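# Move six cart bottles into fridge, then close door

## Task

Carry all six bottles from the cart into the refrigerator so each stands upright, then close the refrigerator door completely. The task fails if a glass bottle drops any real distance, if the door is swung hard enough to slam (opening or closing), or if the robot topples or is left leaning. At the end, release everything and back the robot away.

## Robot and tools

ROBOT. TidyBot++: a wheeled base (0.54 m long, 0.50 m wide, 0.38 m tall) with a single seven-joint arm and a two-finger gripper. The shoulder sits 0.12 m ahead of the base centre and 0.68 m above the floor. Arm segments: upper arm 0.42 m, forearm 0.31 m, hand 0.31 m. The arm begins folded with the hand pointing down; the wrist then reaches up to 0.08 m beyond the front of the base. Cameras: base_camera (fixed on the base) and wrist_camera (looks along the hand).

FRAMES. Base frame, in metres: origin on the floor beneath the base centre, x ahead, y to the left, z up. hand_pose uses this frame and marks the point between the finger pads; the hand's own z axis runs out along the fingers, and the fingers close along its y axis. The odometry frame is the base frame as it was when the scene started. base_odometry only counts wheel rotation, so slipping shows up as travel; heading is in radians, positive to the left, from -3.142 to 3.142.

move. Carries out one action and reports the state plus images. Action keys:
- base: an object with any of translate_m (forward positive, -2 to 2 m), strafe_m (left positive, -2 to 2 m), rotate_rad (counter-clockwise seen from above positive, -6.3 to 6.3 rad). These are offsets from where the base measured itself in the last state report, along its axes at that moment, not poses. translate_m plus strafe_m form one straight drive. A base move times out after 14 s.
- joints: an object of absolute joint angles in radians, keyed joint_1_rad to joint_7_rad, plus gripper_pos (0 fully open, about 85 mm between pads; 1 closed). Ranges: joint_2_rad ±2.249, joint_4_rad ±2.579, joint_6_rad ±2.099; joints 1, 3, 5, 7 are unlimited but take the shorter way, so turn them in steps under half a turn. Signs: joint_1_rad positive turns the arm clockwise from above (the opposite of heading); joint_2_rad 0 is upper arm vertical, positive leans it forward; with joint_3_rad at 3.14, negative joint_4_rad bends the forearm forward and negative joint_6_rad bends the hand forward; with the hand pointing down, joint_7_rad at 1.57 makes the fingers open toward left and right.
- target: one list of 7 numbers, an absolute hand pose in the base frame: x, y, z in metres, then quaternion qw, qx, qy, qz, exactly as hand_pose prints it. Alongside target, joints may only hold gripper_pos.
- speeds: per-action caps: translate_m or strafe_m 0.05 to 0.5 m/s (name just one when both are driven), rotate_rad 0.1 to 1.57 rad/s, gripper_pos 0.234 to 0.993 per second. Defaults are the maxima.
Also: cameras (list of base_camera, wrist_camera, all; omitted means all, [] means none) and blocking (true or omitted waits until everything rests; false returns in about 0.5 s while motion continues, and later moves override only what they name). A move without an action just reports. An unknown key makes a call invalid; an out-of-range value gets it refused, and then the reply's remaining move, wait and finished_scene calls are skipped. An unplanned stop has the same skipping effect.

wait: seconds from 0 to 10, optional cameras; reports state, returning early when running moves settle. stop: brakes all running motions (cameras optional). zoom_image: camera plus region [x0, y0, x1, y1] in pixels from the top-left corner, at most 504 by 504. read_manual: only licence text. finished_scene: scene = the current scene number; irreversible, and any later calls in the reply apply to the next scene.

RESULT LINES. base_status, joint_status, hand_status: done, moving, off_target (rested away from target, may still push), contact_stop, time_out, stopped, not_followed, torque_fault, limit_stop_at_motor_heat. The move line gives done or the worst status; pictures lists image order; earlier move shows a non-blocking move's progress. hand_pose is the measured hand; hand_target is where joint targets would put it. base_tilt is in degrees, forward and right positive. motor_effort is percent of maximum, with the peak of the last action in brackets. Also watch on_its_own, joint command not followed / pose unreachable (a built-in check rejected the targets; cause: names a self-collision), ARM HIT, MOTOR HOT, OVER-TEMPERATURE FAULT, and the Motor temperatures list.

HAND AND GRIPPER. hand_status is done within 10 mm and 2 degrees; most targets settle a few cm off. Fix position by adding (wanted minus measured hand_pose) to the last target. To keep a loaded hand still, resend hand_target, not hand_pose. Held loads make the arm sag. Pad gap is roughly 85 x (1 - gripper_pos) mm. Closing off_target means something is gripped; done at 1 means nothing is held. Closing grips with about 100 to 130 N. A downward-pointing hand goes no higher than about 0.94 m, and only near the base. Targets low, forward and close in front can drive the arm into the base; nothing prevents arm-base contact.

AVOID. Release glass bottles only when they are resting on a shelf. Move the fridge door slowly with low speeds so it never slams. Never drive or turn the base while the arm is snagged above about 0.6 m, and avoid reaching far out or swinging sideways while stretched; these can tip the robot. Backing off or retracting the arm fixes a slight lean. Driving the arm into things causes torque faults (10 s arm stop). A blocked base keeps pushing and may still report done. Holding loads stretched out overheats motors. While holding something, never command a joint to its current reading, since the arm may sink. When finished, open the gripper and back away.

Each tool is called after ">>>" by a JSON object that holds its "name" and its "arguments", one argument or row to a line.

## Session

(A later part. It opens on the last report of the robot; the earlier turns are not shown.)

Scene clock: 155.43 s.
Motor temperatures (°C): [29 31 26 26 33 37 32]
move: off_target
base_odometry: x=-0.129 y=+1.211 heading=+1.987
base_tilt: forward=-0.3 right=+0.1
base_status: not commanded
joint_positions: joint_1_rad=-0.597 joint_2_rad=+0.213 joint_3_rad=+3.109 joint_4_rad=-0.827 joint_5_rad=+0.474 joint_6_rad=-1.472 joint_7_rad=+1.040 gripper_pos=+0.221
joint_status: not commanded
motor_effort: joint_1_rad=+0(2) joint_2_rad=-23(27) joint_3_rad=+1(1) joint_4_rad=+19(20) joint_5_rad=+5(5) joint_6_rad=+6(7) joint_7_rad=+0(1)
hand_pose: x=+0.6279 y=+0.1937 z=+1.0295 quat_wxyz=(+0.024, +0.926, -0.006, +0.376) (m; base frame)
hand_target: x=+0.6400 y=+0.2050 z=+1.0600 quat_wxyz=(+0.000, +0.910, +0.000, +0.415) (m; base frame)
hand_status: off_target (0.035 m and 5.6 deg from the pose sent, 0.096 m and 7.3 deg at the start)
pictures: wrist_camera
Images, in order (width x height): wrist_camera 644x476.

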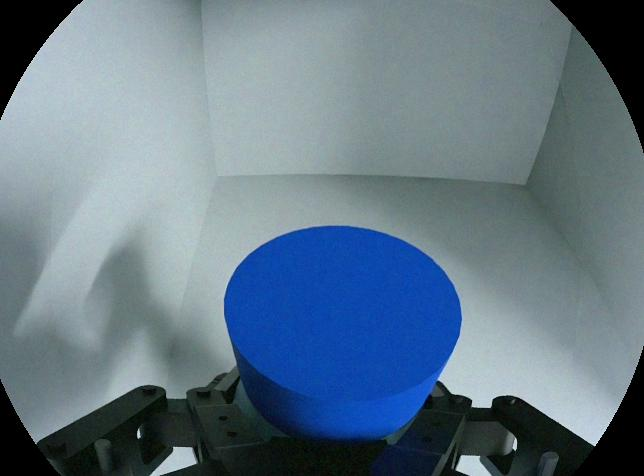

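>>> {"name": "move", "arguments": {
  "target": [0.645, 0.205, 1.04, 0, 0.910, 0, 0.4147],
  "cameras": ["wrist_camera"]
}}

>>> {"name": "move", "arguments": {
  "target": [0.65, 0.205, 1.02, 0, 0.910, 0, 0.4147],
  "cameras": ["wrist_camera"]
}}

Scene clock: 156.83 s.
Motor temperatures (°C): [29 31 26 26 33 37 32]
move: off_target
base_odometry: x=-0.129 y=+1.211 heading=+1.987
base_tilt: forward=-0.3 right=+0.1
base_status: not commanded
joint_positions: joint_1_rad=-0.590 joint_2_rad=+0.209 joint_3_rad=+3.108 joint_4_rad=-0.885 joint_5_rad=+0.474 joint_6_rad=-1.399 joint_7_rad=+1.040 gripper_pos=+0.221
joint_status: not commanded
motor_effort: joint_1_rad=+1(1) joint_2_rad=-24(25) joint_3_rad=+1(1) joint_4_rad=+19(20) joint_5_rad=+5(5) joint_6_rad=+6(7) joint_7_rad=+0(1)
hand_pose: x=+0.6392 y=+0.1996 z=+1.0187 quat_wxyz=(+0.023, +0.923, +0.005, +0.384) (m; base frame)
hand_target: x=+0.6450 y=+0.2050 z=+1.0400 quat_wxyz=(+0.000, +0.910, +0.000, +0.415) (m; base frame)
hand_status: off_target (0.023 m and 4.6 deg from the pose sent, 0.023 m and 5.6 deg at the start)
pictures: wrist_camera
Images, in order (width x height): wrist_camera 644x476.

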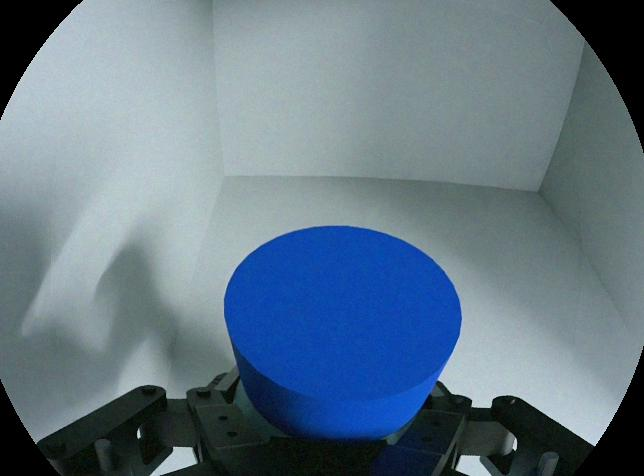

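Scene clock: 157.70 s.
Motor temperatures (°C): [29 31 26 26 33 37 32]
move: off_target
base_odometry: x=-0.129 y=+1.211 heading=+1.987
base_tilt: forward=-0.3 right=+0.1
base_status: not commanded
joint_positions: joint_1_rad=-0.573 joint_2_rad=+0.196 joint_3_rad=+3.102 joint_4_rad=-0.963 joint_5_rad=+0.474 joint_6_rad=-1.327 joint_7_rad=+1.029 gripper_pos=+0.221
joint_status: not commanded
motor_effort: joint_1_rad=+1(1) joint_2_rad=-23(25) joint_3_rad=+1(1) joint_4_rad=+19(20) joint_5_rad=+4(5) joint_6_rad=+6(7) joint_7_rad=+1(1)
hand_pose: x=+0.6459 y=+0.1997 z=+1.0029 quat_wxyz=(+0.023, +0.921, +0.011, +0.388) (m; base frame)
hand_target: x=+0.6500 y=+0.2050 z=+1.0200 quat_wxyz=(+0.000, +0.910, +0.000, +0.415) (m; base frame)
hand_status: off_target (0.018 m and 4.5 deg from the pose sent, 0.012 m and 4.6 deg at the start)
pictures: wrist_camera
Images, in order (width x height): wrist_camera 644x476.

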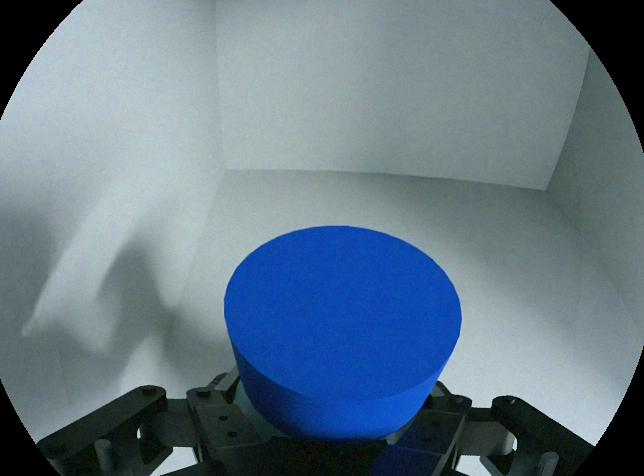

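>>> {"name": "move", "arguments": {
  "target": [0.65, 0.205, 1.005, -0.023, 0.910, -0.0104, 0.4147],
  "cameras": []
}}

>>> {"name": "move", "arguments": {
  "target": [0.65, 0.205, 0.99, -0.023, 0.910, -0.0104, 0.4147],
  "cameras": ["wrist_camera"]
}}

Scene clock: 159.60 s.
Motor temperatures (°C): [29 31 26 26 33 37 32]
move: off_target
base_odometry: x=-0.129 y=+1.211 heading=+1.987
base_tilt: forward=-0.3 right=+0.1
base_status: not commanded
joint_positions: joint_1_rad=-0.526 joint_2_rad=+0.156 joint_3_rad=+3.067 joint_4_rad=-1.045 joint_5_rad=+0.474 joint_6_rad=-1.239 joint_7_rad=+0.995 gripper_pos=+0.221
joint_status: not commanded
motor_effort: joint_1_rad=+1(2) joint_2_rad=-21(24) joint_3_rad=+1(1) joint_4_rad=+18(19) joint_5_rad=+3(5) joint_6_rad=+5(6) joint_7_rad=+0(1)
hand_pose: x=+0.6473 y=+0.1959 z=+1.0021 quat_wxyz=(+0.006, +0.914, +0.005, +0.405) (m; base frame)
hand_target: x=+0.6500 y=+0.2050 z=+1.0050 quat_wxyz=(-0.023, +0.910, -0.010, +0.415) (m; base frame)
hand_status: off_target (0.010 m and 3.9 deg from the pose sent, 0.007 m and 6.7 deg at the start)
pictures: none
No camera images: "cameras" was empty.

Scene clock: 160.40 s.
Motor temperatures (°C): [29 31 26 26 33 37 32]
move: off_target
base_odometry: x=-0.129 y=+1.211 heading=+1.987
base_tilt: forward=-0.3 right=+0.1
base_status: not commanded
joint_positions: joint_1_rad=-0.504 joint_2_rad=+0.127 joint_3_rad=+3.051 joint_4_rad=-1.099 joint_5_rad=+0.474 joint_6_rad=-1.184 joint_7_rad=+0.972 gripper_pos=+0.221
joint_status: not commanded
motor_effort: joint_1_rad=+1(2) joint_2_rad=-18(20) joint_3_rad=+1(1) joint_4_rad=+16(18) joint_5_rad=+3(4) joint_6_rad=+4(5) joint_7_rad=-1(1)
hand_pose: x=+0.6457 y=+0.1945 z=+1.0020 quat_wxyz=(-0.006, +0.909, +0.001, +0.416) (m; base frame)
hand_target: x=+0.6500 y=+0.2050 z=+0.9900 quat_wxyz=(-0.023, +0.910, -0.010, +0.415) (m; base frame)
hand_status: off_target (0.017 m and 2.4 deg from the pose sent, 0.015 m and 3.9 deg at the start)
pictures: wrist_camera
Images, in order (width x height): wrist_camera 644x476.

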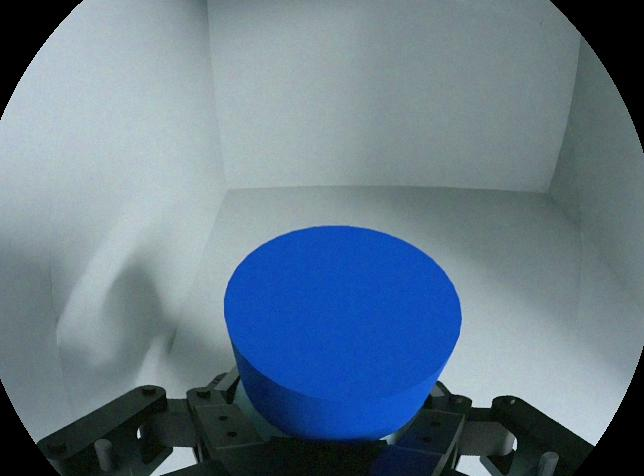

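>>> {"name": "move", "arguments": {
  "target": [0.65, 0.205, 0.998, -0.015, 0.922, -0.007, 0.387],
  "cameras": []
}}

>>> {"name": "move", "arguments": {
  "joints": {"gripper_pos":0.0},
  "speeds": {"gripper_pos":0.234},
  "cameras": ["wrist_camera"]
}}

Scene clock: 161.93 s.
Motor temperatures (°C): [29 31 26 26 33 37 32]
move: off_target
base_odometry: x=-0.129 y=+1.211 heading=+1.987
base_tilt: forward=-0.3 right=+0.1
base_status: not commanded
joint_positions: joint_1_rad=-0.511 joint_2_rad=+0.160 joint_3_rad=+3.068 joint_4_rad=-1.036 joint_5_rad=+0.451 joint_6_rad=-1.231 joint_7_rad=+0.973 gripper_pos=+0.221
joint_status: not commanded
motor_effort: joint_1_rad=+0(2) joint_2_rad=-22(22) joint_3_rad=+0(1) joint_4_rad=+19(19) joint_5_rad=+3(4) joint_6_rad=+7(7) joint_7_rad=+0(1)
hand_pose: x=+0.6512 y=+0.1954 z=+1.0030 quat_wxyz=(-0.008, +0.914, -0.012, +0.405) (m; base frame)
hand_target: x=+0.6500 y=+0.2050 z=+0.9980 quat_wxyz=(-0.015, +0.922, -0.007, +0.387) (m; base frame)
hand_status: off_target (0.011 m and 2.4 deg from the pose sent, 0.012 m and 3.9 deg at the start)
pictures: none
No camera images: "cameras" was empty.

Scene clock: 164.40 s.
Motor temperatures (°C): [29 31 26 26 33 37 32]
move: done
base_odometry: x=-0.129 y=+1.211 heading=+1.987
base_tilt: forward=-0.3 right=+0.1
base_status: not commanded
joint_positions: joint_1_rad=-0.516 joint_2_rad=+0.161 joint_3_rad=+3.068 joint_4_rad=-1.031 joint_5_rad=+0.450 joint_6_rad=-1.231 joint_7_rad=+0.973 gripper_pos=+0.000
joint_status: all done
motor_effort: joint_1_rad=+1(2) joint_2_rad=-22(22) joint_3_rad=+1(1) joint_4_rad=+18(20) joint_5_rad=+4(5) joint_6_rad=+6(7) joint_7_rad=+1(1)
hand_pose: x=+0.6507 y=+0.1987 z=+1.0050 quat_wxyz=(-0.011, +0.914, -0.011, +0.406) (m; base frame)
hand_target: x=+0.6500 y=+0.2050 z=+0.9980 quat_wxyz=(-0.015, +0.922, -0.007, +0.387) (m; base frame)
hand_status: not commanded
pictures: wrist_camera
Images, in order (width x height): wrist_camera 644x476.

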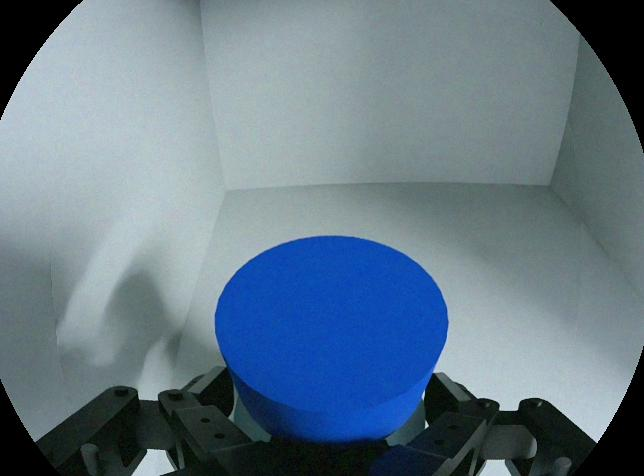

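>>> {"name": "move", "arguments": {
  "target": [0.585, 0.205, 1.065, -0.015, 0.922, -0.007, 0.387],
  "cameras": ["wrist_camera"]
}}

>>> {"name": "move", "arguments": {
  "target": [0.50, 0.15, 1.13, 0, 0.922, 0, 0.387],
  "cameras": ["wrist_camera"]
}}

Scene clock: 166.20 s.
Motor temperatures (°C): [29 31 26 26 33 37 32]
move: off_target
base_odometry: x=-0.129 y=+1.211 heading=+1.987
base_tilt: forward=-0.3 right=+0.1
base_status: not commanded
joint_positions: joint_1_rad=-0.589 joint_2_rad=+0.145 joint_3_rad=+3.053 joint_4_rad=-0.830 joint_5_rad=+0.450 joint_6_rad=-1.468 joint_7_rad=+0.973 gripper_pos=+0.000
joint_status: not commanded
motor_effort: joint_1_rad=+1(1) joint_2_rad=-18(23) joint_3_rad=+0(1) joint_4_rad=+16(19) joint_5_rad=+3(4) joint_6_rad=+5(6) joint_7_rad=+0(1)
hand_pose: x=+0.5972 y=+0.2073 z=+1.0602 quat_wxyz=(-0.029, +0.919, -0.020, +0.393) (m; base frame)
hand_target: x=+0.5850 y=+0.2050 z=+1.0650 quat_wxyz=(-0.015, +0.922, -0.007, +0.387) (m; base frame)
hand_status: off_target (0.013 m and 2.4 deg from the pose sent, 0.089 m and 2.4 deg at the start)
pictures: wrist_camera
Images, in order (width x height): wrist_camera 644x476.

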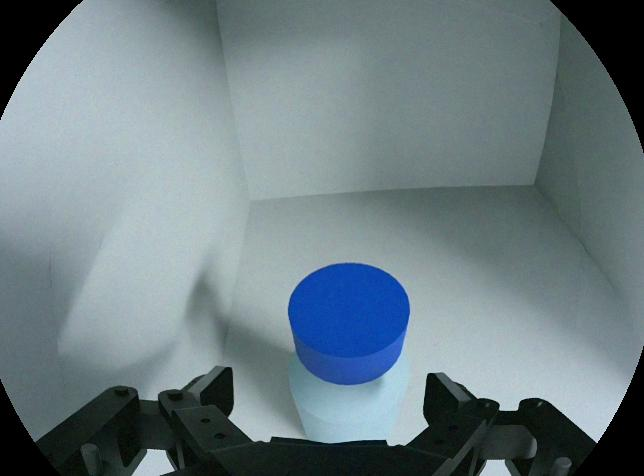

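Scene clock: 167.60 s.
Motor temperatures (°C): [29 31 26 26 33 37 32]
move: off_target
base_odometry: x=-0.129 y=+1.211 heading=+1.987
base_tilt: forward=-0.3 right=+0.1
base_status: not commanded
joint_positions: joint_1_rad=-0.581 joint_2_rad=+0.052 joint_3_rad=+2.940 joint_4_rad=-0.636 joint_5_rad=+0.516 joint_6_rad=-1.744 joint_7_rad=+1.061 gripper_pos=+0.000
joint_status: not commanded
motor_effort: joint_1_rad=+1(2) joint_2_rad=-13(22) joint_3_rad=+0(1) joint_4_rad=+13(17) joint_5_rad=+3(4) joint_6_rad=+6(6) joint_7_rad=+0(1)
hand_pose: x=+0.5049 y=+0.1661 z=+1.1328 quat_wxyz=(-0.030, +0.917, -0.005, +0.398) (m; base frame)
hand_target: x=+0.5000 y=+0.1500 z=+1.1300 quat_wxyz=(+0.000, +0.922, +0.000, +0.387) (m; base frame)
hand_status: off_target (0.017 m and 3.8 deg from the pose sent, 0.133 m and 4.2 deg at the start)
pictures: wrist_camera
Images, in order (width x height): wrist_camera 644x476.

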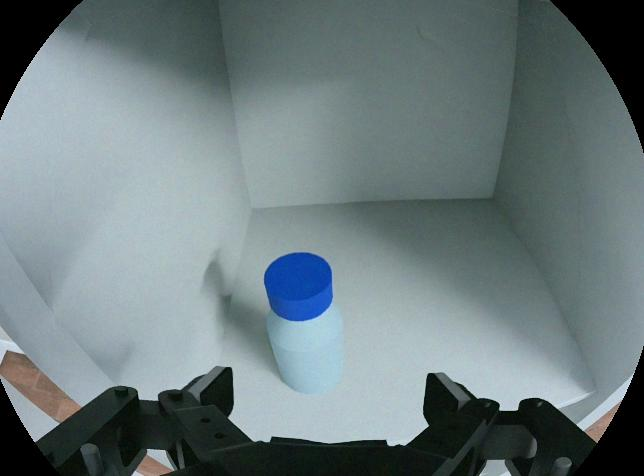

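>>> {"name": "move", "arguments": {
  "base": {"translate_m":-0.68},
  "target": [0.48, 0.0, 1.13, 0, 0.922, 0, 0.387],
  "cameras": []
}}

>>> {"name": "move", "arguments": {
  "base": {"translate_m":-1.41,"strafe_m":0.126,"rotate_rad":-1.134},
  "cameras": []
}}

>>> {"name": "move", "arguments": {
  "base": {"translate_m":0.5}
}}

Scene clock: 176.47 s.
Motor temperatures (°C): [29 31 26 26 33 37 32]
move: off_target
base_odometry: x=+0.146 y=+0.589 heading=+1.988
base_tilt: forward=-0.3 right=+0.1
base_status: done
joint_positions: joint_1_rad=-0.035 joint_2_rad=-0.137 joint_3_rad=+3.138 joint_4_rad=-0.766 joint_5_rad=+0.046 joint_6_rad=-1.736 joint_7_rad=+1.526 gripper_pos=+0.000
joint_status: not commanded
motor_effort: joint_1_rad=+1(3) joint_2_rad=-8(16) joint_3_rad=+1(2) joint_4_rad=+13(14) joint_5_rad=+0(3) joint_6_rad=+5(7) joint_7_rad=+0(1)
hand_pose: x=+0.4644 y=+0.0005 z=+1.1311 quat_wxyz=(+0.004, +0.925, -0.015, +0.379) (m; base frame)
hand_target: x=+0.4800 y=+0.0000 z=+1.1300 quat_wxyz=(+0.000, +0.922, +0.000, +0.387) (m; base frame)
hand_status: off_target (0.016 m and 2.1 deg from the pose sent, 0.168 m and 3.8 deg at the start)
pictures: none
No camera images: "cameras" was empty.

Scene clock: 180.83 s.
Motor temperatures (°C): [29 31 26 26 33 37 32]
move: done
base_odometry: x=+0.602 y=-0.752 heading=+0.853
base_tilt: forward=-0.3 right=+0.1
base_status: done
joint_positions: joint_1_rad=-0.030 joint_2_rad=-0.129 joint_3_rad=+3.146 joint_4_rad=-0.770 joint_5_rad=+0.037 joint_6_rad=-1.733 joint_7_rad=+1.526 gripper_pos=+0.000
joint_status: not commanded
motor_effort: joint_1_rad=+1(2) joint_2_rad=-7(11) joint_3_rad=+0(2) joint_4_rad=+13(15) joint_5_rad=-1(2) joint_6_rad=+5(7) joint_7_rad=+0(1)
hand_pose: x=+0.4692 y=-0.0010 z=+1.1271 quat_wxyz=(+0.002, +0.927, -0.018, +0.375) (m; base frame)
hand_target: x=+0.4800 y=+0.0000 z=+1.1300 quat_wxyz=(+0.000, +0.922, +0.000, +0.387) (m; base frame)
hand_status: not commanded
pictures: none
No camera images: "cameras" was empty.

Scene clock: 183.10 s.
Motor temperatures (°C): [29 31 26 26 33 37 32]
move: done
base_odometry: x=+0.931 y=-0.375 heading=+0.852
base_tilt: forward=-0.3 right=+0.1
base_status: done
joint_positions: joint_1_rad=-0.030 joint_2_rad=-0.124 joint_3_rad=+3.146 joint_4_rad=-0.774 joint_5_rad=+0.036 joint_6_rad=-1.730 joint_7_rad=+1.526 gripper_pos=+0.000
joint_status: not commanded
motor_effort: joint_1_rad=+1(1) joint_2_rad=-7(12) joint_3_rad=+1(1) joint_4_rad=+13(15) joint_5_rad=+0(1) joint_6_rad=+6(7) joint_7_rad=+1(1)
hand_pose: x=+0.4719 y=-0.0008 z=+1.1247 quat_wxyz=(+0.002, +0.928, -0.018, +0.372) (m; base frame)
hand_target: x=+0.4800 y=+0.0000 z=+1.1300 quat_wxyz=(+0.000, +0.922, +0.000, +0.387) (m; base frame)
hand_status: not commanded
pictures: base_camera, wrist_camera
Images, in order (width x height): base_camera 644x364, wrist_camera 644x476.

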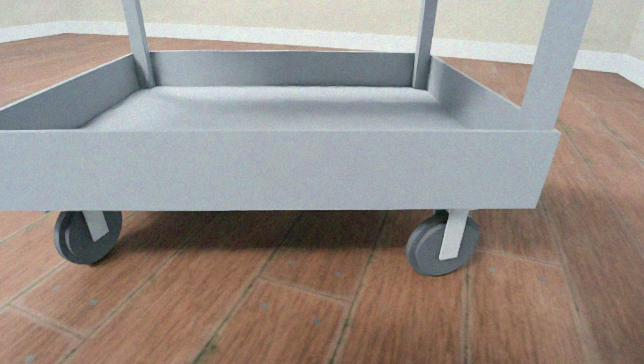

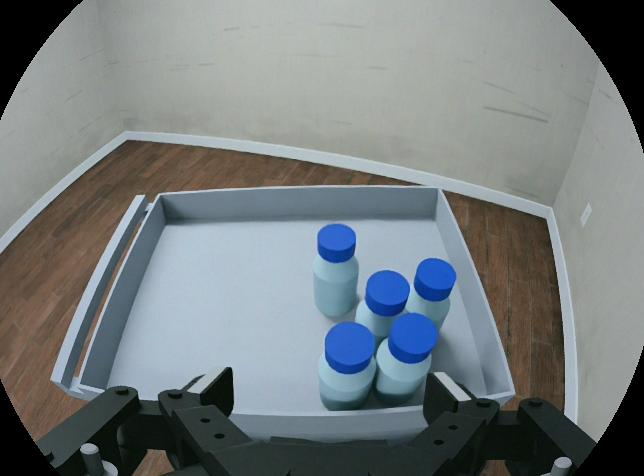

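>>> {"name": "move", "arguments": {
  "target": [0.72, -0.02, 0.95, 0, 0.9239, 0, 0.3827],
  "cameras": ["wrist_camera"]
}}

Scene clock: 185.60 s.
Motor temperatures (°C): [29 31 26 26 33 37 32]
move: off_target
base_odometry: x=+0.931 y=-0.375 heading=+0.852
base_tilt: forward=-0.3 right=+0.1
base_status: not commanded
joint_positions: joint_1_rad=+0.014 joint_2_rad=+0.167 joint_3_rad=+3.156 joint_4_rad=-1.130 joint_5_rad=-0.015 joint_6_rad=-1.075 joint_7_rad=+1.597 gripper_pos=+0.000
joint_status: not commanded
motor_effort: joint_1_rad=+1(1) joint_2_rad=-22(26) joint_3_rad=+0(1) joint_4_rad=+19(21) joint_5_rad=+1(2) joint_6_rad=+6(7) joint_7_rad=+0(1)
hand_pose: x=+0.7084 y=-0.0100 z=+0.9578 quat_wxyz=(+0.004, +0.927, -0.001, +0.375) (m; base frame)
hand_target: x=+0.7200 y=-0.0200 z=+0.9500 quat_wxyz=(+0.000, +0.924, +0.000, +0.383) (m; base frame)
hand_status: off_target (0.017 m and 1.0 deg from the pose sent, 0.304 m and 2.4 deg at the start)
pictures: wrist_camera
Images, in order (width x height): wrist_camera 644x476.

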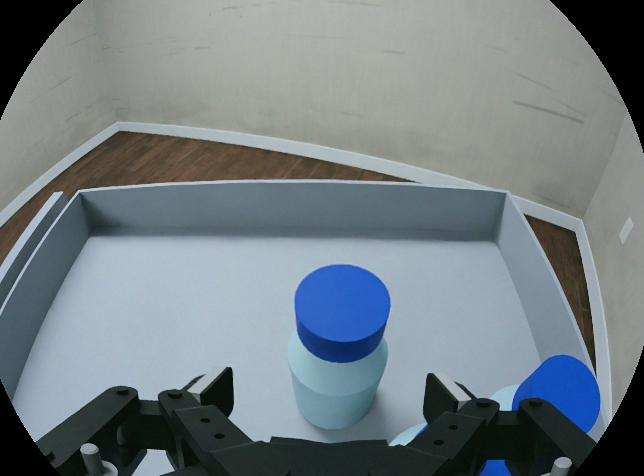

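>>> {"name": "move", "arguments": {
  "target": [0.79, -0.026, 0.885, 0, 0.9239, 0, 0.3827],
  "cameras": ["wrist_camera"]
}}

Scene clock: 187.27 s.
Motor temperatures (°C): [29 31 26 26 33 37 32]
move: off_target
base_odometry: x=+0.931 y=-0.375 heading=+0.852
base_tilt: forward=-0.3 right=+0.1
base_status: not commanded
joint_positions: joint_1_rad=+0.036 joint_2_rad=+0.315 joint_3_rad=+3.156 joint_4_rad=-1.139 joint_5_rad=-0.024 joint_6_rad=-0.922 joint_7_rad=+1.611 gripper_pos=+0.000
joint_status: not commanded
motor_effort: joint_1_rad=+0(1) joint_2_rad=-26(31) joint_3_rad=+0(1) joint_4_rad=+20(21) joint_5_rad=+0(1) joint_6_rad=+6(7) joint_7_rad=+0(1)
hand_pose: x=+0.7769 y=-0.0242 z=+0.8942 quat_wxyz=(+0.007, +0.928, -0.006, +0.374) (m; base frame)
hand_target: x=+0.7900 y=-0.0260 z=+0.8850 quat_wxyz=(+0.000, +0.924, +0.000, +0.383) (m; base frame)
hand_status: off_target (0.016 m and 1.6 deg from the pose sent, 0.110 m and 1.0 deg at the start)
pictures: wrist_camera
Images, in order (width x height): wrist_camera 644x476.

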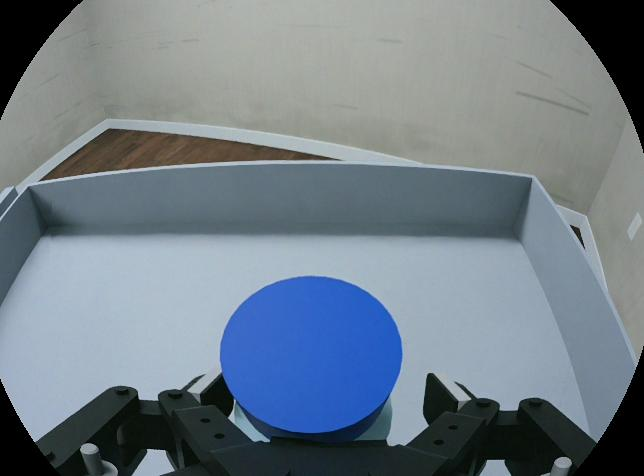

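>>> {"name": "move", "arguments": {
  "target": [0.797, -0.010, 0.852, 0, 0.9239, 0, 0.3827],
  "cameras": ["wrist_camera"]
}}

Scene clock: 189.07 s.
Motor temperatures (°C): [29 31 26 26 33 37 32]
move: off_target
base_odometry: x=+0.931 y=-0.375 heading=+0.852
base_tilt: forward=-0.3 right=+0.1
base_status: not commanded
joint_positions: joint_1_rad=+0.022 joint_2_rad=+0.317 joint_3_rad=+3.156 joint_4_rad=-1.219 joint_5_rad=-0.024 joint_6_rad=-0.808 joint_7_rad=+1.611 gripper_pos=+0.000
joint_status: not commanded
motor_effort: joint_1_rad=+1(1) joint_2_rad=-27(29) joint_3_rad=+0(1) joint_4_rad=+19(20) joint_5_rad=+0(3) joint_6_rad=+5(6) joint_7_rad=+0(1)
hand_pose: x=+0.7870 y=-0.0160 z=+0.8752 quat_wxyz=(+0.006, +0.922, -0.001, +0.388) (m; base frame)
hand_target: x=+0.7970 y=-0.0100 z=+0.8520 quat_wxyz=(+0.000, +0.924, +0.000, +0.383) (m; base frame)
hand_status: off_target (0.026 m and 1.0 deg from the pose sent, 0.049 m and 1.6 deg at the start)
pictures: wrist_camera
Images, in order (width x height): wrist_camera 644x476.

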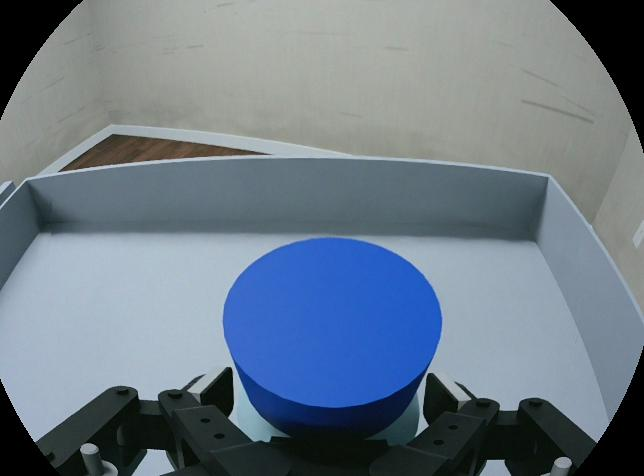

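>>> {"name": "move", "arguments": {
  "joints": {"gripper_pos":0.5},
  "speeds": {"gripper_pos":0.234},
  "cameras": ["wrist_camera"]
}}

>>> {"name": "move", "arguments": {
  "target": [0.77, -0.015, 0.97, 0, 0.9239, 0, 0.3827],
  "cameras": []
}}

>>> {"name": "move", "arguments": {
  "target": [0.60, 0, 1.06, 0, 0.922, 0, 0.387],
  "cameras": ["wrist_camera"]
}}

Scene clock: 192.07 s.
Motor temperatures (°C): [29 31 26 26 33 37 32]
move: off_target
base_odometry: x=+0.931 y=-0.375 heading=+0.852
base_tilt: forward=-0.3 right=+0.1
base_status: not commanded
joint_positions: joint_1_rad=+0.022 joint_2_rad=+0.317 joint_3_rad=+3.156 joint_4_rad=-1.220 joint_5_rad=-0.024 joint_6_rad=-0.808 joint_7_rad=+1.611 gripper_pos=+0.224
joint_status: gripper_pos off_target (ended at +0.224, target +0.500)
motor_effort: joint_1_rad=+1(2) joint_2_rad=-23(27) joint_3_rad=+0(1) joint_4_rad=+17(20) joint_5_rad=+0(1) joint_6_rad=+6(7) joint_7_rad=+0(1)
hand_pose: x=+0.7868 y=-0.0159 z=+0.8746 quat_wxyz=(+0.006, +0.922, -0.001, +0.388) (m; base frame)
hand_target: x=+0.7970 y=-0.0100 z=+0.8520 quat_wxyz=(+0.000, +0.924, +0.000, +0.383) (m; base frame)
hand_status: not commanded
pictures: wrist_camera
Images, in order (width x height): wrist_camera 644x476.

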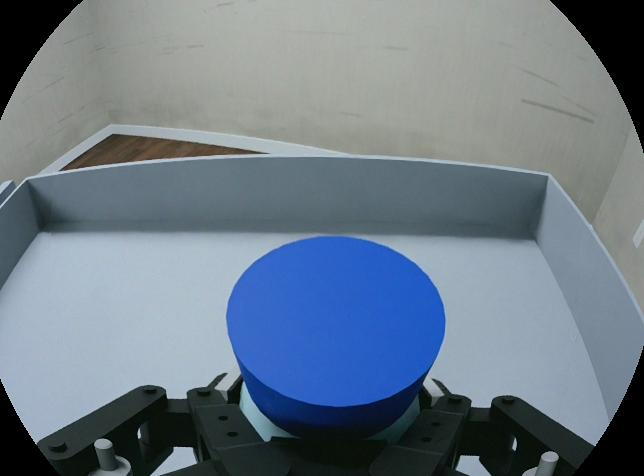

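Scene clock: 193.60 s.
Motor temperatures (°C): [29 31 26 26 33 37 32]
move: off_target
base_odometry: x=+0.931 y=-0.375 heading=+0.852
base_tilt: forward=-0.3 right=+0.1
base_status: not commanded
joint_positions: joint_1_rad=+0.022 joint_2_rad=+0.346 joint_3_rad=+3.156 joint_4_rad=-0.942 joint_5_rad=-0.024 joint_6_rad=-1.097 joint_7_rad=+1.611 gripper_pos=+0.224
joint_status: not commanded
motor_effort: joint_1_rad=+1(1) joint_2_rad=-32(36) joint_3_rad=+0(1) joint_4_rad=+23(25) joint_5_rad=+0(2) joint_6_rad=+8(9) joint_7_rad=+0(1)
hand_pose: x=+0.7774 y=-0.0140 z=+0.9390 quat_wxyz=(+0.004, +0.929, +0.002, +0.369) (m; base frame)
hand_target: x=+0.7700 y=-0.0150 z=+0.9700 quat_wxyz=(+0.000, +0.924, +0.000, +0.383) (m; base frame)
hand_status: off_target (0.032 m and 1.7 deg from the pose sent, 0.097 m and 0.9 deg at the start)
pictures: none
No camera images: "cameras" was empty.

Scene clock: 195.37 s.
Motor temperatures (°C): [29 31 26 26 33 37 32]
move: off_target
base_odometry: x=+0.931 y=-0.375 heading=+0.852
base_tilt: forward=-0.3 right=+0.1
base_status: not commanded
joint_positions: joint_1_rad=-0.010 joint_2_rad=+0.001 joint_3_rad=+3.156 joint_4_rad=-0.987 joint_5_rad=-0.024 joint_6_rad=-1.322 joint_7_rad=+1.611 gripper_pos=+0.224
joint_status: not commanded
motor_effort: joint_1_rad=+0(1) joint_2_rad=-19(36) joint_3_rad=+0(1) joint_4_rad=+21(24) joint_5_rad=+0(1) joint_6_rad=+9(10) joint_7_rad=+0(1)
hand_pose: x=+0.6122 y=+0.0063 z=+1.0658 quat_wxyz=(-0.003, +0.915, +0.018, +0.404) (m; base frame)
hand_target: x=+0.6000 y=+0.0000 z=+1.0600 quat_wxyz=(+0.000, +0.922, +0.000, +0.387) (m; base frame)
hand_status: off_target (0.015 m and 3.0 deg from the pose sent, 0.215 m and 2.2 deg at the start)
pictures: wrist_camera
Images, in order (width x height): wrist_camera 644x476.

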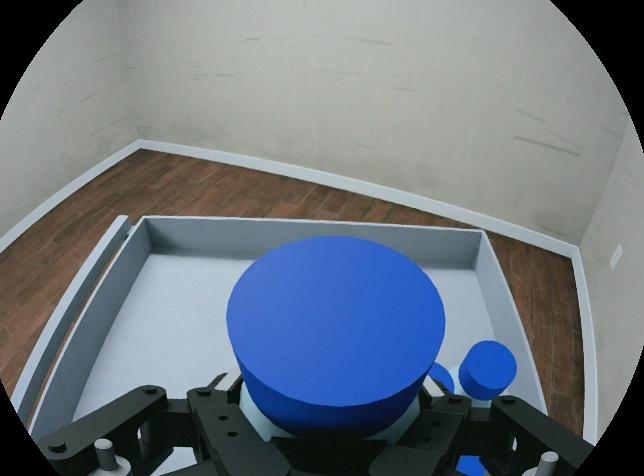

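>>> {"name": "move", "arguments": {
  "base": {"translate_m": -0.5},
  "target": [0.48,0,1.13,0,0.922,0,0.387],
  "speeds": {"translate_m":0.3},
  "cameras": ["wrist_camera"]
}}

Scene clock: 200.57 s.
Motor temperatures (°C): [29 31 26 26 33 37 32]
move: off_target
base_odometry: x=+0.602 y=-0.752 heading=+0.852
base_tilt: forward=-0.3 right=+0.1
base_status: done
joint_positions: joint_1_rad=-0.013 joint_2_rad=-0.123 joint_3_rad=+3.156 joint_4_rad=-0.829 joint_5_rad=-0.021 joint_6_rad=-1.648 joint_7_rad=+1.611 gripper_pos=+0.224
joint_status: not commanded
motor_effort: joint_1_rad=+1(3) joint_2_rad=-10(25) joint_3_rad=+0(4) joint_4_rad=+17(22) joint_5_rad=+0(2) joint_6_rad=+9(10) joint_7_rad=+0(1)
hand_pose: x=+0.4921 y=+0.0069 z=+1.1191 quat_wxyz=(-0.002, +0.923, +0.023, +0.384) (m; base frame)
hand_target: x=+0.4800 y=+0.0000 z=+1.1300 quat_wxyz=(+0.000, +0.922, +0.000, +0.387) (m; base frame)
hand_status: off_target (0.018 m and 2.7 deg from the pose sent, 0.147 m and 3.0 deg at the start)
pictures: wrist_camera
Images, in order (width x height): wrist_camera 644x476.

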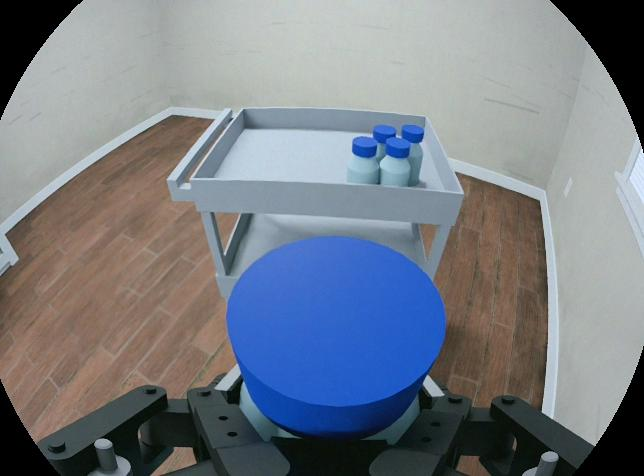

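>>> {"name": "move", "arguments": {
  "base": {"translate_m": 0.71, "strafe_m": 1.23, "rotate_rad": 1.135},
  "speeds": {"rotate_rad":0.5,"strafe_m":0.45},
  "cameras": ["wrist_camera"]
}}

>>> {"name": "move", "arguments": {
  "base": {"translate_m": 0.3},
  "speeds": {"translate_m":0.3},
  "cameras": ["wrist_camera"]
}}

Scene clock: 205.53 s.
Motor temperatures (°C): [29 31 26 26 33 37 32]
move: done
base_odometry: x=+0.143 y=+0.593 heading=+1.989
base_tilt: forward=-0.3 right=+0.1
base_status: done
joint_positions: joint_1_rad=-0.016 joint_2_rad=-0.114 joint_3_rad=+3.158 joint_4_rad=-0.829 joint_5_rad=-0.017 joint_6_rad=-1.648 joint_7_rad=+1.611 gripper_pos=+0.224
joint_status: not commanded
motor_effort: joint_1_rad=+1(2) joint_2_rad=-12(15) joint_3_rad=+0(3) joint_4_rad=+17(18) joint_5_rad=-1(3) joint_6_rad=+9(9) joint_7_rad=+0(1)
hand_pose: x=+0.4959 y=+0.0057 z=+1.1157 quat_wxyz=(-0.001, +0.925, +0.022, +0.380) (m; base frame)
hand_target: x=+0.4800 y=+0.0000 z=+1.1300 quat_wxyz=(+0.000, +0.922, +0.000, +0.387) (m; base frame)
hand_status: not commanded
pictures: wrist_camera
Images, in order (width x height): wrist_camera 644x476.

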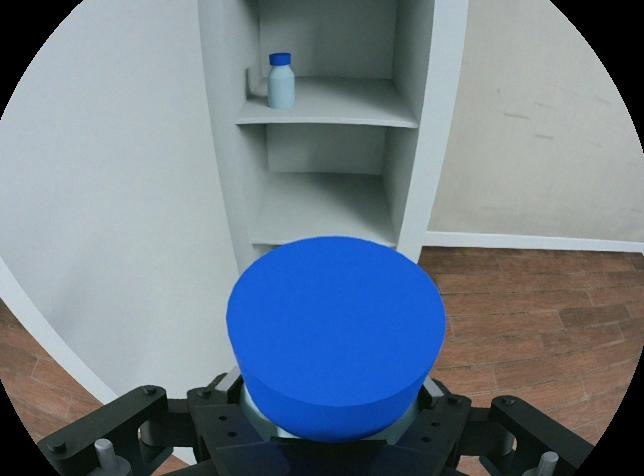

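Scene clock: 207.47 s.
Motor temperatures (°C): [29 31 26 26 33 37 32]
move: done
base_odometry: x=+0.022 y=+0.867 heading=+1.988
base_tilt: forward=-0.3 right=+0.1
base_status: done
joint_positions: joint_1_rad=-0.016 joint_2_rad=-0.113 joint_3_rad=+3.158 joint_4_rad=-0.829 joint_5_rad=-0.017 joint_6_rad=-1.650 joint_7_rad=+1.611 gripper_pos=+0.224
joint_status: not commanded
motor_effort: joint_1_rad=+1(1) joint_2_rad=-12(15) joint_3_rad=+0(1) joint_4_rad=+18(18) joint_5_rad=+0(1) joint_6_rad=+8(9) joint_7_rad=+0(1)
hand_pose: x=+0.4960 y=+0.0057 z=+1.1150 quat_wxyz=(-0.001, +0.925, +0.022, +0.379) (m; base frame)
hand_target: x=+0.4800 y=+0.0000 z=+1.1300 quat_wxyz=(+0.000, +0.922, +0.000, +0.387) (m; base frame)
hand_status: not commanded
pictures: wrist_camera
Images, in order (width x height): wrist_camera 644x476.

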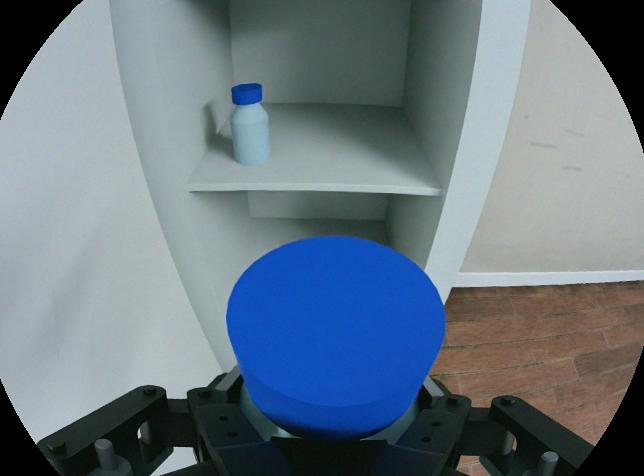

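>>> {"name": "move", "arguments": {
  "base": {"translate_m": 0.376},
  "speeds": {"translate_m":0.25},
  "cameras": ["wrist_camera"]
}}

>>> {"name": "move", "arguments": {
  "target": [0.56,0.095,1.08,0,0.922,0,0.387],
  "cameras": ["wrist_camera"]
}}

Scene clock: 210.30 s.
Motor temperatures (°C): [29 31 26 26 33 37 32]
move: done
base_odometry: x=-0.131 y=+1.211 heading=+1.988
base_tilt: forward=-0.3 right=+0.1
base_status: done
joint_positions: joint_1_rad=-0.016 joint_2_rad=-0.114 joint_3_rad=+3.158 joint_4_rad=-0.829 joint_5_rad=-0.017 joint_6_rad=-1.650 joint_7_rad=+1.611 gripper_pos=+0.224
joint_status: not commanded
motor_effort: joint_1_rad=+0(2) joint_2_rad=-11(15) joint_3_rad=+0(1) joint_4_rad=+18(18) joint_5_rad=-1(1) joint_6_rad=+8(10) joint_7_rad=+0(1)
hand_pose: x=+0.4955 y=+0.0057 z=+1.1151 quat_wxyz=(-0.001, +0.925, +0.022, +0.379) (m; base frame)
hand_target: x=+0.4800 y=+0.0000 z=+1.1300 quat_wxyz=(+0.000, +0.922, +0.000, +0.387) (m; base frame)
hand_status: not commanded
pictures: wrist_camera
Images, in order (width x height): wrist_camera 644x476.

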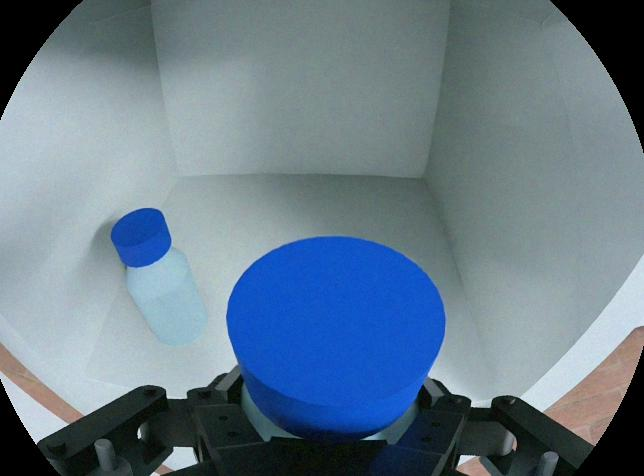

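Scene clock: 211.83 s.
Motor temperatures (°C): [29 31 26 26 33 37 32]
move: off_target
base_odometry: x=-0.131 y=+1.211 heading=+1.988
base_tilt: forward=-0.3 right=+0.1
base_status: not commanded
joint_positions: joint_1_rad=-0.204 joint_2_rad=-0.001 joint_3_rad=+2.973 joint_4_rad=-0.920 joint_5_rad=+0.227 joint_6_rad=-1.552 joint_7_rad=+1.308 gripper_pos=+0.224
joint_status: not commanded
motor_effort: joint_1_rad=+1(2) joint_2_rad=-16(20) joint_3_rad=+0(2) joint_4_rad=+19(21) joint_5_rad=+2(4) joint_6_rad=+8(9) joint_7_rad=+0(1)
hand_pose: x=+0.5502 y=+0.0953 z=+1.0558 quat_wxyz=(+0.000, +0.939, +0.016, +0.344) (m; base frame)
hand_target: x=+0.5600 y=+0.0950 z=+1.0800 quat_wxyz=(+0.000, +0.922, +0.000, +0.387) (m; base frame)
hand_status: off_target (0.026 m and 5.6 deg from the pose sent, 0.116 m and 2.7 deg at the start)
pictures: wrist_camera
Images, in order (width x height): wrist_camera 644x476.

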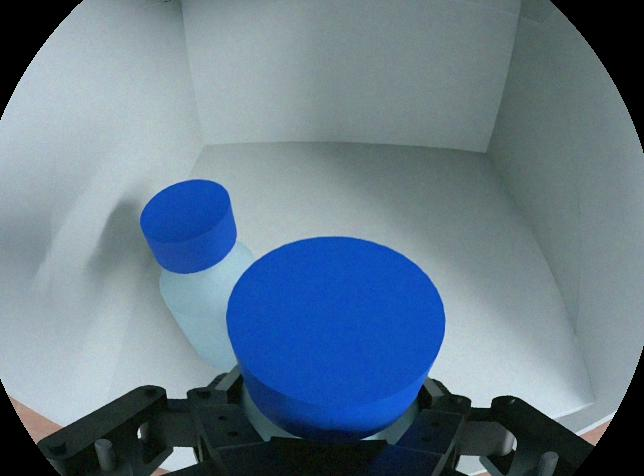

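>>> {"name": "move", "arguments": {
  "target": [0.65,0.078,1.085,0,0.913,0,0.408],
  "cameras": ["wrist_camera"]
}}

Scene clock: 213.80 s.
Motor temperatures (°C): [29 31 26 26 33 37 32]
move: off_target
base_odometry: x=-0.131 y=+1.211 heading=+1.988
base_tilt: forward=-0.3 right=+0.1
base_status: not commanded
joint_positions: joint_1_rad=-0.234 joint_2_rad=+0.157 joint_3_rad=+3.119 joint_4_rad=-0.812 joint_5_rad=+0.222 joint_6_rad=-1.480 joint_7_rad=+1.332 gripper_pos=+0.224
joint_status: not commanded
motor_effort: joint_1_rad=+1(2) joint_2_rad=-22(26) joint_3_rad=+0(2) joint_4_rad=+20(21) joint_5_rad=+3(3) joint_6_rad=+8(8) joint_7_rad=+0(1)
hand_pose: x=+0.6384 y=+0.0659 z=+1.0418 quat_wxyz=(+0.019, +0.935, -0.020, +0.353) (m; base frame)
hand_target: x=+0.6500 y=+0.0780 z=+1.0850 quat_wxyz=(+0.000, +0.913, +0.000, +0.408) (m; base frame)
hand_status: off_target (0.046 m and 7.5 deg from the pose sent, 0.105 m and 8.1 deg at the start)
pictures: wrist_camera
Images, in order (width x height): wrist_camera 644x476.

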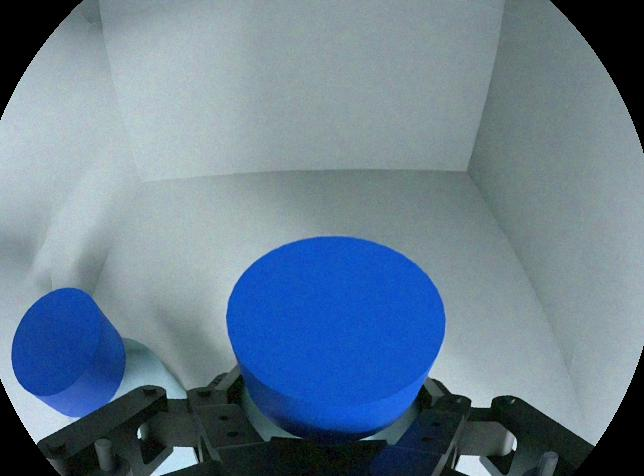

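>>> {"name": "move", "arguments": {
  "target": [0.655,0.082,1.06,0,0.909,0,0.417],
  "cameras": []
}}

>>> {"name": "move", "arguments": {
  "target": [0.655,0.082,1.045,0,0.909,0,0.417],
  "cameras": ["wrist_camera"]
}}

Scene clock: 215.40 s.
Motor temperatures (°C): [29 31 26 26 33 37 32]
move: off_target
base_odometry: x=-0.131 y=+1.211 heading=+1.988
base_tilt: forward=-0.3 right=+0.1
base_status: not commanded
joint_positions: joint_1_rad=-0.234 joint_2_rad=+0.136 joint_3_rad=+3.118 joint_4_rad=-0.931 joint_5_rad=+0.222 joint_6_rad=-1.347 joint_7_rad=+1.332 gripper_pos=+0.224
joint_status: not commanded
motor_effort: joint_1_rad=+1(1) joint_2_rad=-23(25) joint_3_rad=+0(1) joint_4_rad=+21(22) joint_5_rad=+3(3) joint_6_rad=+8(8) joint_7_rad=+0(1)
hand_pose: x=+0.6538 y=+0.0718 z=+1.0245 quat_wxyz=(+0.018, +0.929, -0.007, +0.369) (m; base frame)
hand_target: x=+0.6550 y=+0.0820 z=+1.0600 quat_wxyz=(+0.000, +0.909, +0.000, +0.417) (m; base frame)
hand_status: off_target (0.037 m and 6.3 deg from the pose sent, 0.029 m and 8.6 deg at the start)
pictures: none
No camera images: "cameras" was empty.

Scene clock: 216.50 s.
Motor temperatures (°C): [29 31 26 26 33 37 32]
move: off_target
base_odometry: x=-0.131 y=+1.211 heading=+1.988
base_tilt: forward=-0.3 right=+0.1
base_status: not commanded
joint_positions: joint_1_rad=-0.228 joint_2_rad=+0.113 joint_3_rad=+3.108 joint_4_rad=-1.008 joint_5_rad=+0.222 joint_6_rad=-1.288 joint_7_rad=+1.332 gripper_pos=+0.224
joint_status: not commanded
motor_effort: joint_1_rad=+0(1) joint_2_rad=-23(25) joint_3_rad=+1(1) joint_4_rad=+21(22) joint_5_rad=+3(3) joint_6_rad=+8(9) joint_7_rad=+0(1)
hand_pose: x=+0.6530 y=+0.0749 z=+1.0113 quat_wxyz=(+0.017, +0.928, +0.001, +0.372) (m; base frame)
hand_target: x=+0.6550 y=+0.0820 z=+1.0450 quat_wxyz=(+0.000, +0.909, +0.000, +0.417) (m; base frame)
hand_status: off_target (0.035 m and 6.0 deg from the pose sent, 0.023 m and 6.3 deg at the start)
pictures: wrist_camera
Images, in order (width x height): wrist_camera 644x476.

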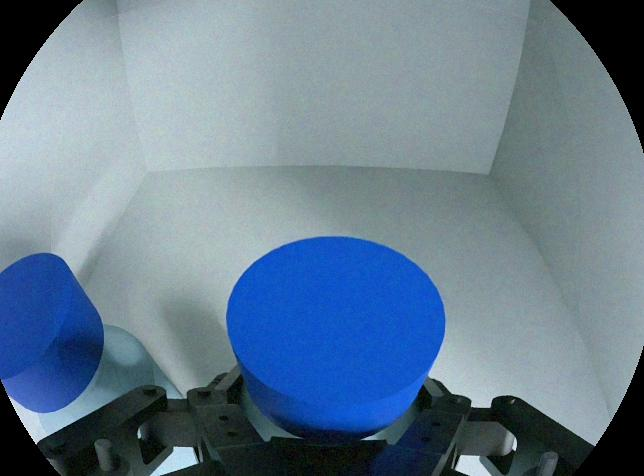

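>>> {"name": "move", "arguments": {
  "target": [0.655,0.082,1.03,0,0.909,0,0.417],
  "cameras": []
}}

>>> {"name": "move", "arguments": {
  "target": [0.655,0.082,1.018,0,0.909,0,0.417],
  "cameras": ["wrist_camera"]
}}

Scene clock: 217.57 s.
Motor temperatures (°C): [29 31 26 26 33 37 32]
move: off_target
base_odometry: x=-0.131 y=+1.211 heading=+1.988
base_tilt: forward=-0.3 right=+0.1
base_status: not commanded
joint_positions: joint_1_rad=-0.216 joint_2_rad=+0.085 joint_3_rad=+3.097 joint_4_rad=-1.070 joint_5_rad=+0.222 joint_6_rad=-1.226 joint_7_rad=+1.332 gripper_pos=+0.224
joint_status: not commanded
motor_effort: joint_1_rad=+1(1) joint_2_rad=-20(24) joint_3_rad=+0(0) joint_4_rad=+20(21) joint_5_rad=+2(3) joint_6_rad=+7(8) joint_7_rad=+1(1)
hand_pose: x=+0.6521 y=+0.0750 z=+1.0089 quat_wxyz=(+0.014, +0.923, +0.005, +0.384) (m; base frame)
hand_target: x=+0.6550 y=+0.0820 z=+1.0300 quat_wxyz=(+0.000, +0.909, +0.000, +0.417) (m; base frame)
hand_status: off_target (0.022 m and 4.4 deg from the pose sent, 0.020 m and 6.0 deg at the start)
pictures: none
No camera images: "cameras" was empty.

Scene clock: 218.33 s.
Motor temperatures (°C): [29 31 26 26 33 37 32]
move: off_target
base_odometry: x=-0.131 y=+1.211 heading=+1.988
base_tilt: forward=-0.3 right=+0.1
base_status: not commanded
joint_positions: joint_1_rad=-0.204 joint_2_rad=+0.061 joint_3_rad=+3.088 joint_4_rad=-1.117 joint_5_rad=+0.222 joint_6_rad=-1.178 joint_7_rad=+1.332 gripper_pos=+0.224
joint_status: not commanded
motor_effort: joint_1_rad=+1(1) joint_2_rad=-18(20) joint_3_rad=+0(1) joint_4_rad=+19(20) joint_5_rad=+1(2) joint_6_rad=+7(8) joint_7_rad=+0(1)
hand_pose: x=+0.6505 y=+0.0748 z=+1.0083 quat_wxyz=(+0.012, +0.918, +0.008, +0.396) (m; base frame)
hand_target: x=+0.6550 y=+0.0820 z=+1.0180 quat_wxyz=(+0.000, +0.909, +0.000, +0.417) (m; base frame)
hand_status: off_target (0.013 m and 3.2 deg from the pose sent, 0.012 m and 4.4 deg at the start)
pictures: wrist_camera
Images, in order (width x height): wrist_camera 644x476.

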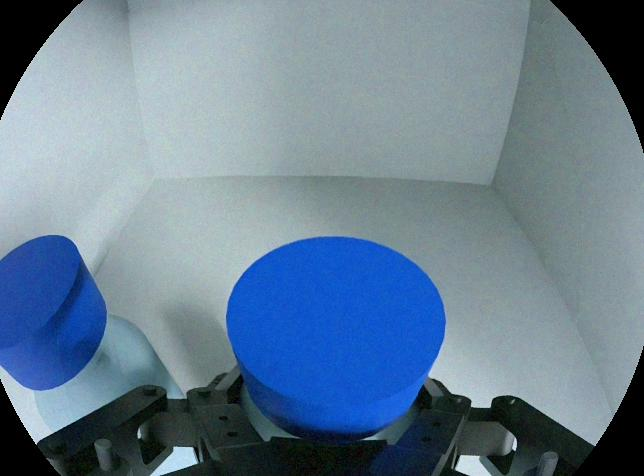

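>>> {"name": "move", "arguments": {
  "joints": {"gripper_pos": 0.05},
  "speeds": {"gripper_pos":0.234},
  "cameras": ["wrist_camera"]
}}

>>> {"name": "move", "arguments": {
  "target": [0.59,0.076,1.085,0,0.915,0,0.404],
  "cameras": ["wrist_camera"]
}}

Scene clock: 221.07 s.
Motor temperatures (°C): [29 31 26 26 33 37 32]
move: done
base_odometry: x=-0.131 y=+1.211 heading=+1.988
base_tilt: forward=-0.3 right=+0.1
base_status: not commanded
joint_positions: joint_1_rad=-0.203 joint_2_rad=+0.060 joint_3_rad=+3.086 joint_4_rad=-1.118 joint_5_rad=+0.222 joint_6_rad=-1.177 joint_7_rad=+1.332 gripper_pos=+0.052
joint_status: all done
motor_effort: joint_1_rad=+0(1) joint_2_rad=-18(20) joint_3_rad=+1(1) joint_4_rad=+19(20) joint_5_rad=+2(3) joint_6_rad=+6(7) joint_7_rad=+0(1)
hand_pose: x=+0.6502 y=+0.0756 z=+1.0085 quat_wxyz=(+0.012, +0.918, +0.009, +0.396) (m; base frame)
hand_target: x=+0.6550 y=+0.0820 z=+1.0180 quat_wxyz=(+0.000, +0.909, +0.000, +0.417) (m; base frame)
hand_status: not commanded
pictures: wrist_camera
Images, in order (width x height): wrist_camera 644x476.

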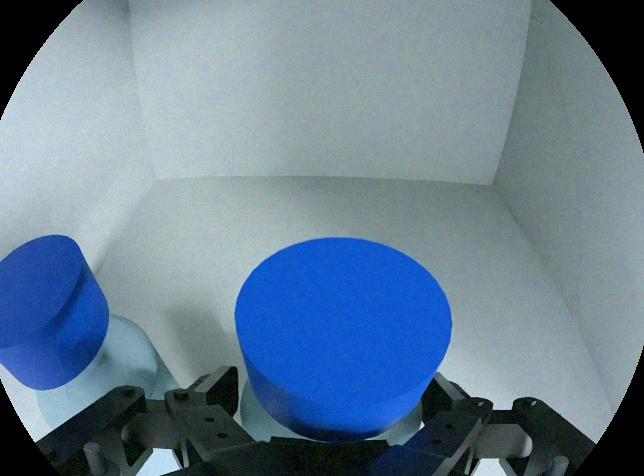

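Scene clock: 222.33 s.
Motor temperatures (°C): [29 31 26 26 33 37 32]
move: off_target
base_odometry: x=-0.131 y=+1.211 heading=+1.988
base_tilt: forward=-0.3 right=+0.1
base_status: not commanded
joint_positions: joint_1_rad=-0.203 joint_2_rad=+0.010 joint_3_rad=+3.051 joint_4_rad=-0.931 joint_5_rad=+0.222 joint_6_rad=-1.363 joint_7_rad=+1.332 gripper_pos=+0.052
joint_status: not commanded
motor_effort: joint_1_rad=+1(1) joint_2_rad=-16(21) joint_3_rad=+0(1) joint_4_rad=+17(20) joint_5_rad=+1(2) joint_6_rad=+6(8) joint_7_rad=+0(1)
hand_pose: x=+0.6015 y=+0.0770 z=+1.0855 quat_wxyz=(-0.002, +0.908, +0.001, +0.419) (m; base frame)
hand_target: x=+0.5900 y=+0.0760 z=+1.0850 quat_wxyz=(+0.000, +0.915, +0.000, +0.404) (m; base frame)
hand_status: off_target (0.012 m and 1.9 deg from the pose sent, 0.097 m and 1.9 deg at the start)
pictures: wrist_camera
Images, in order (width x height): wrist_camera 644x476.

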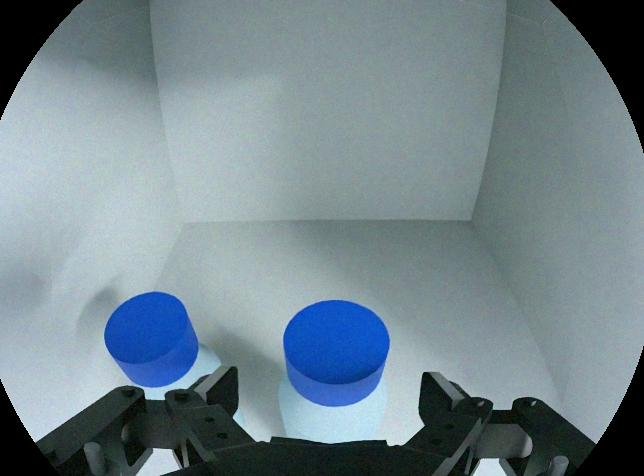

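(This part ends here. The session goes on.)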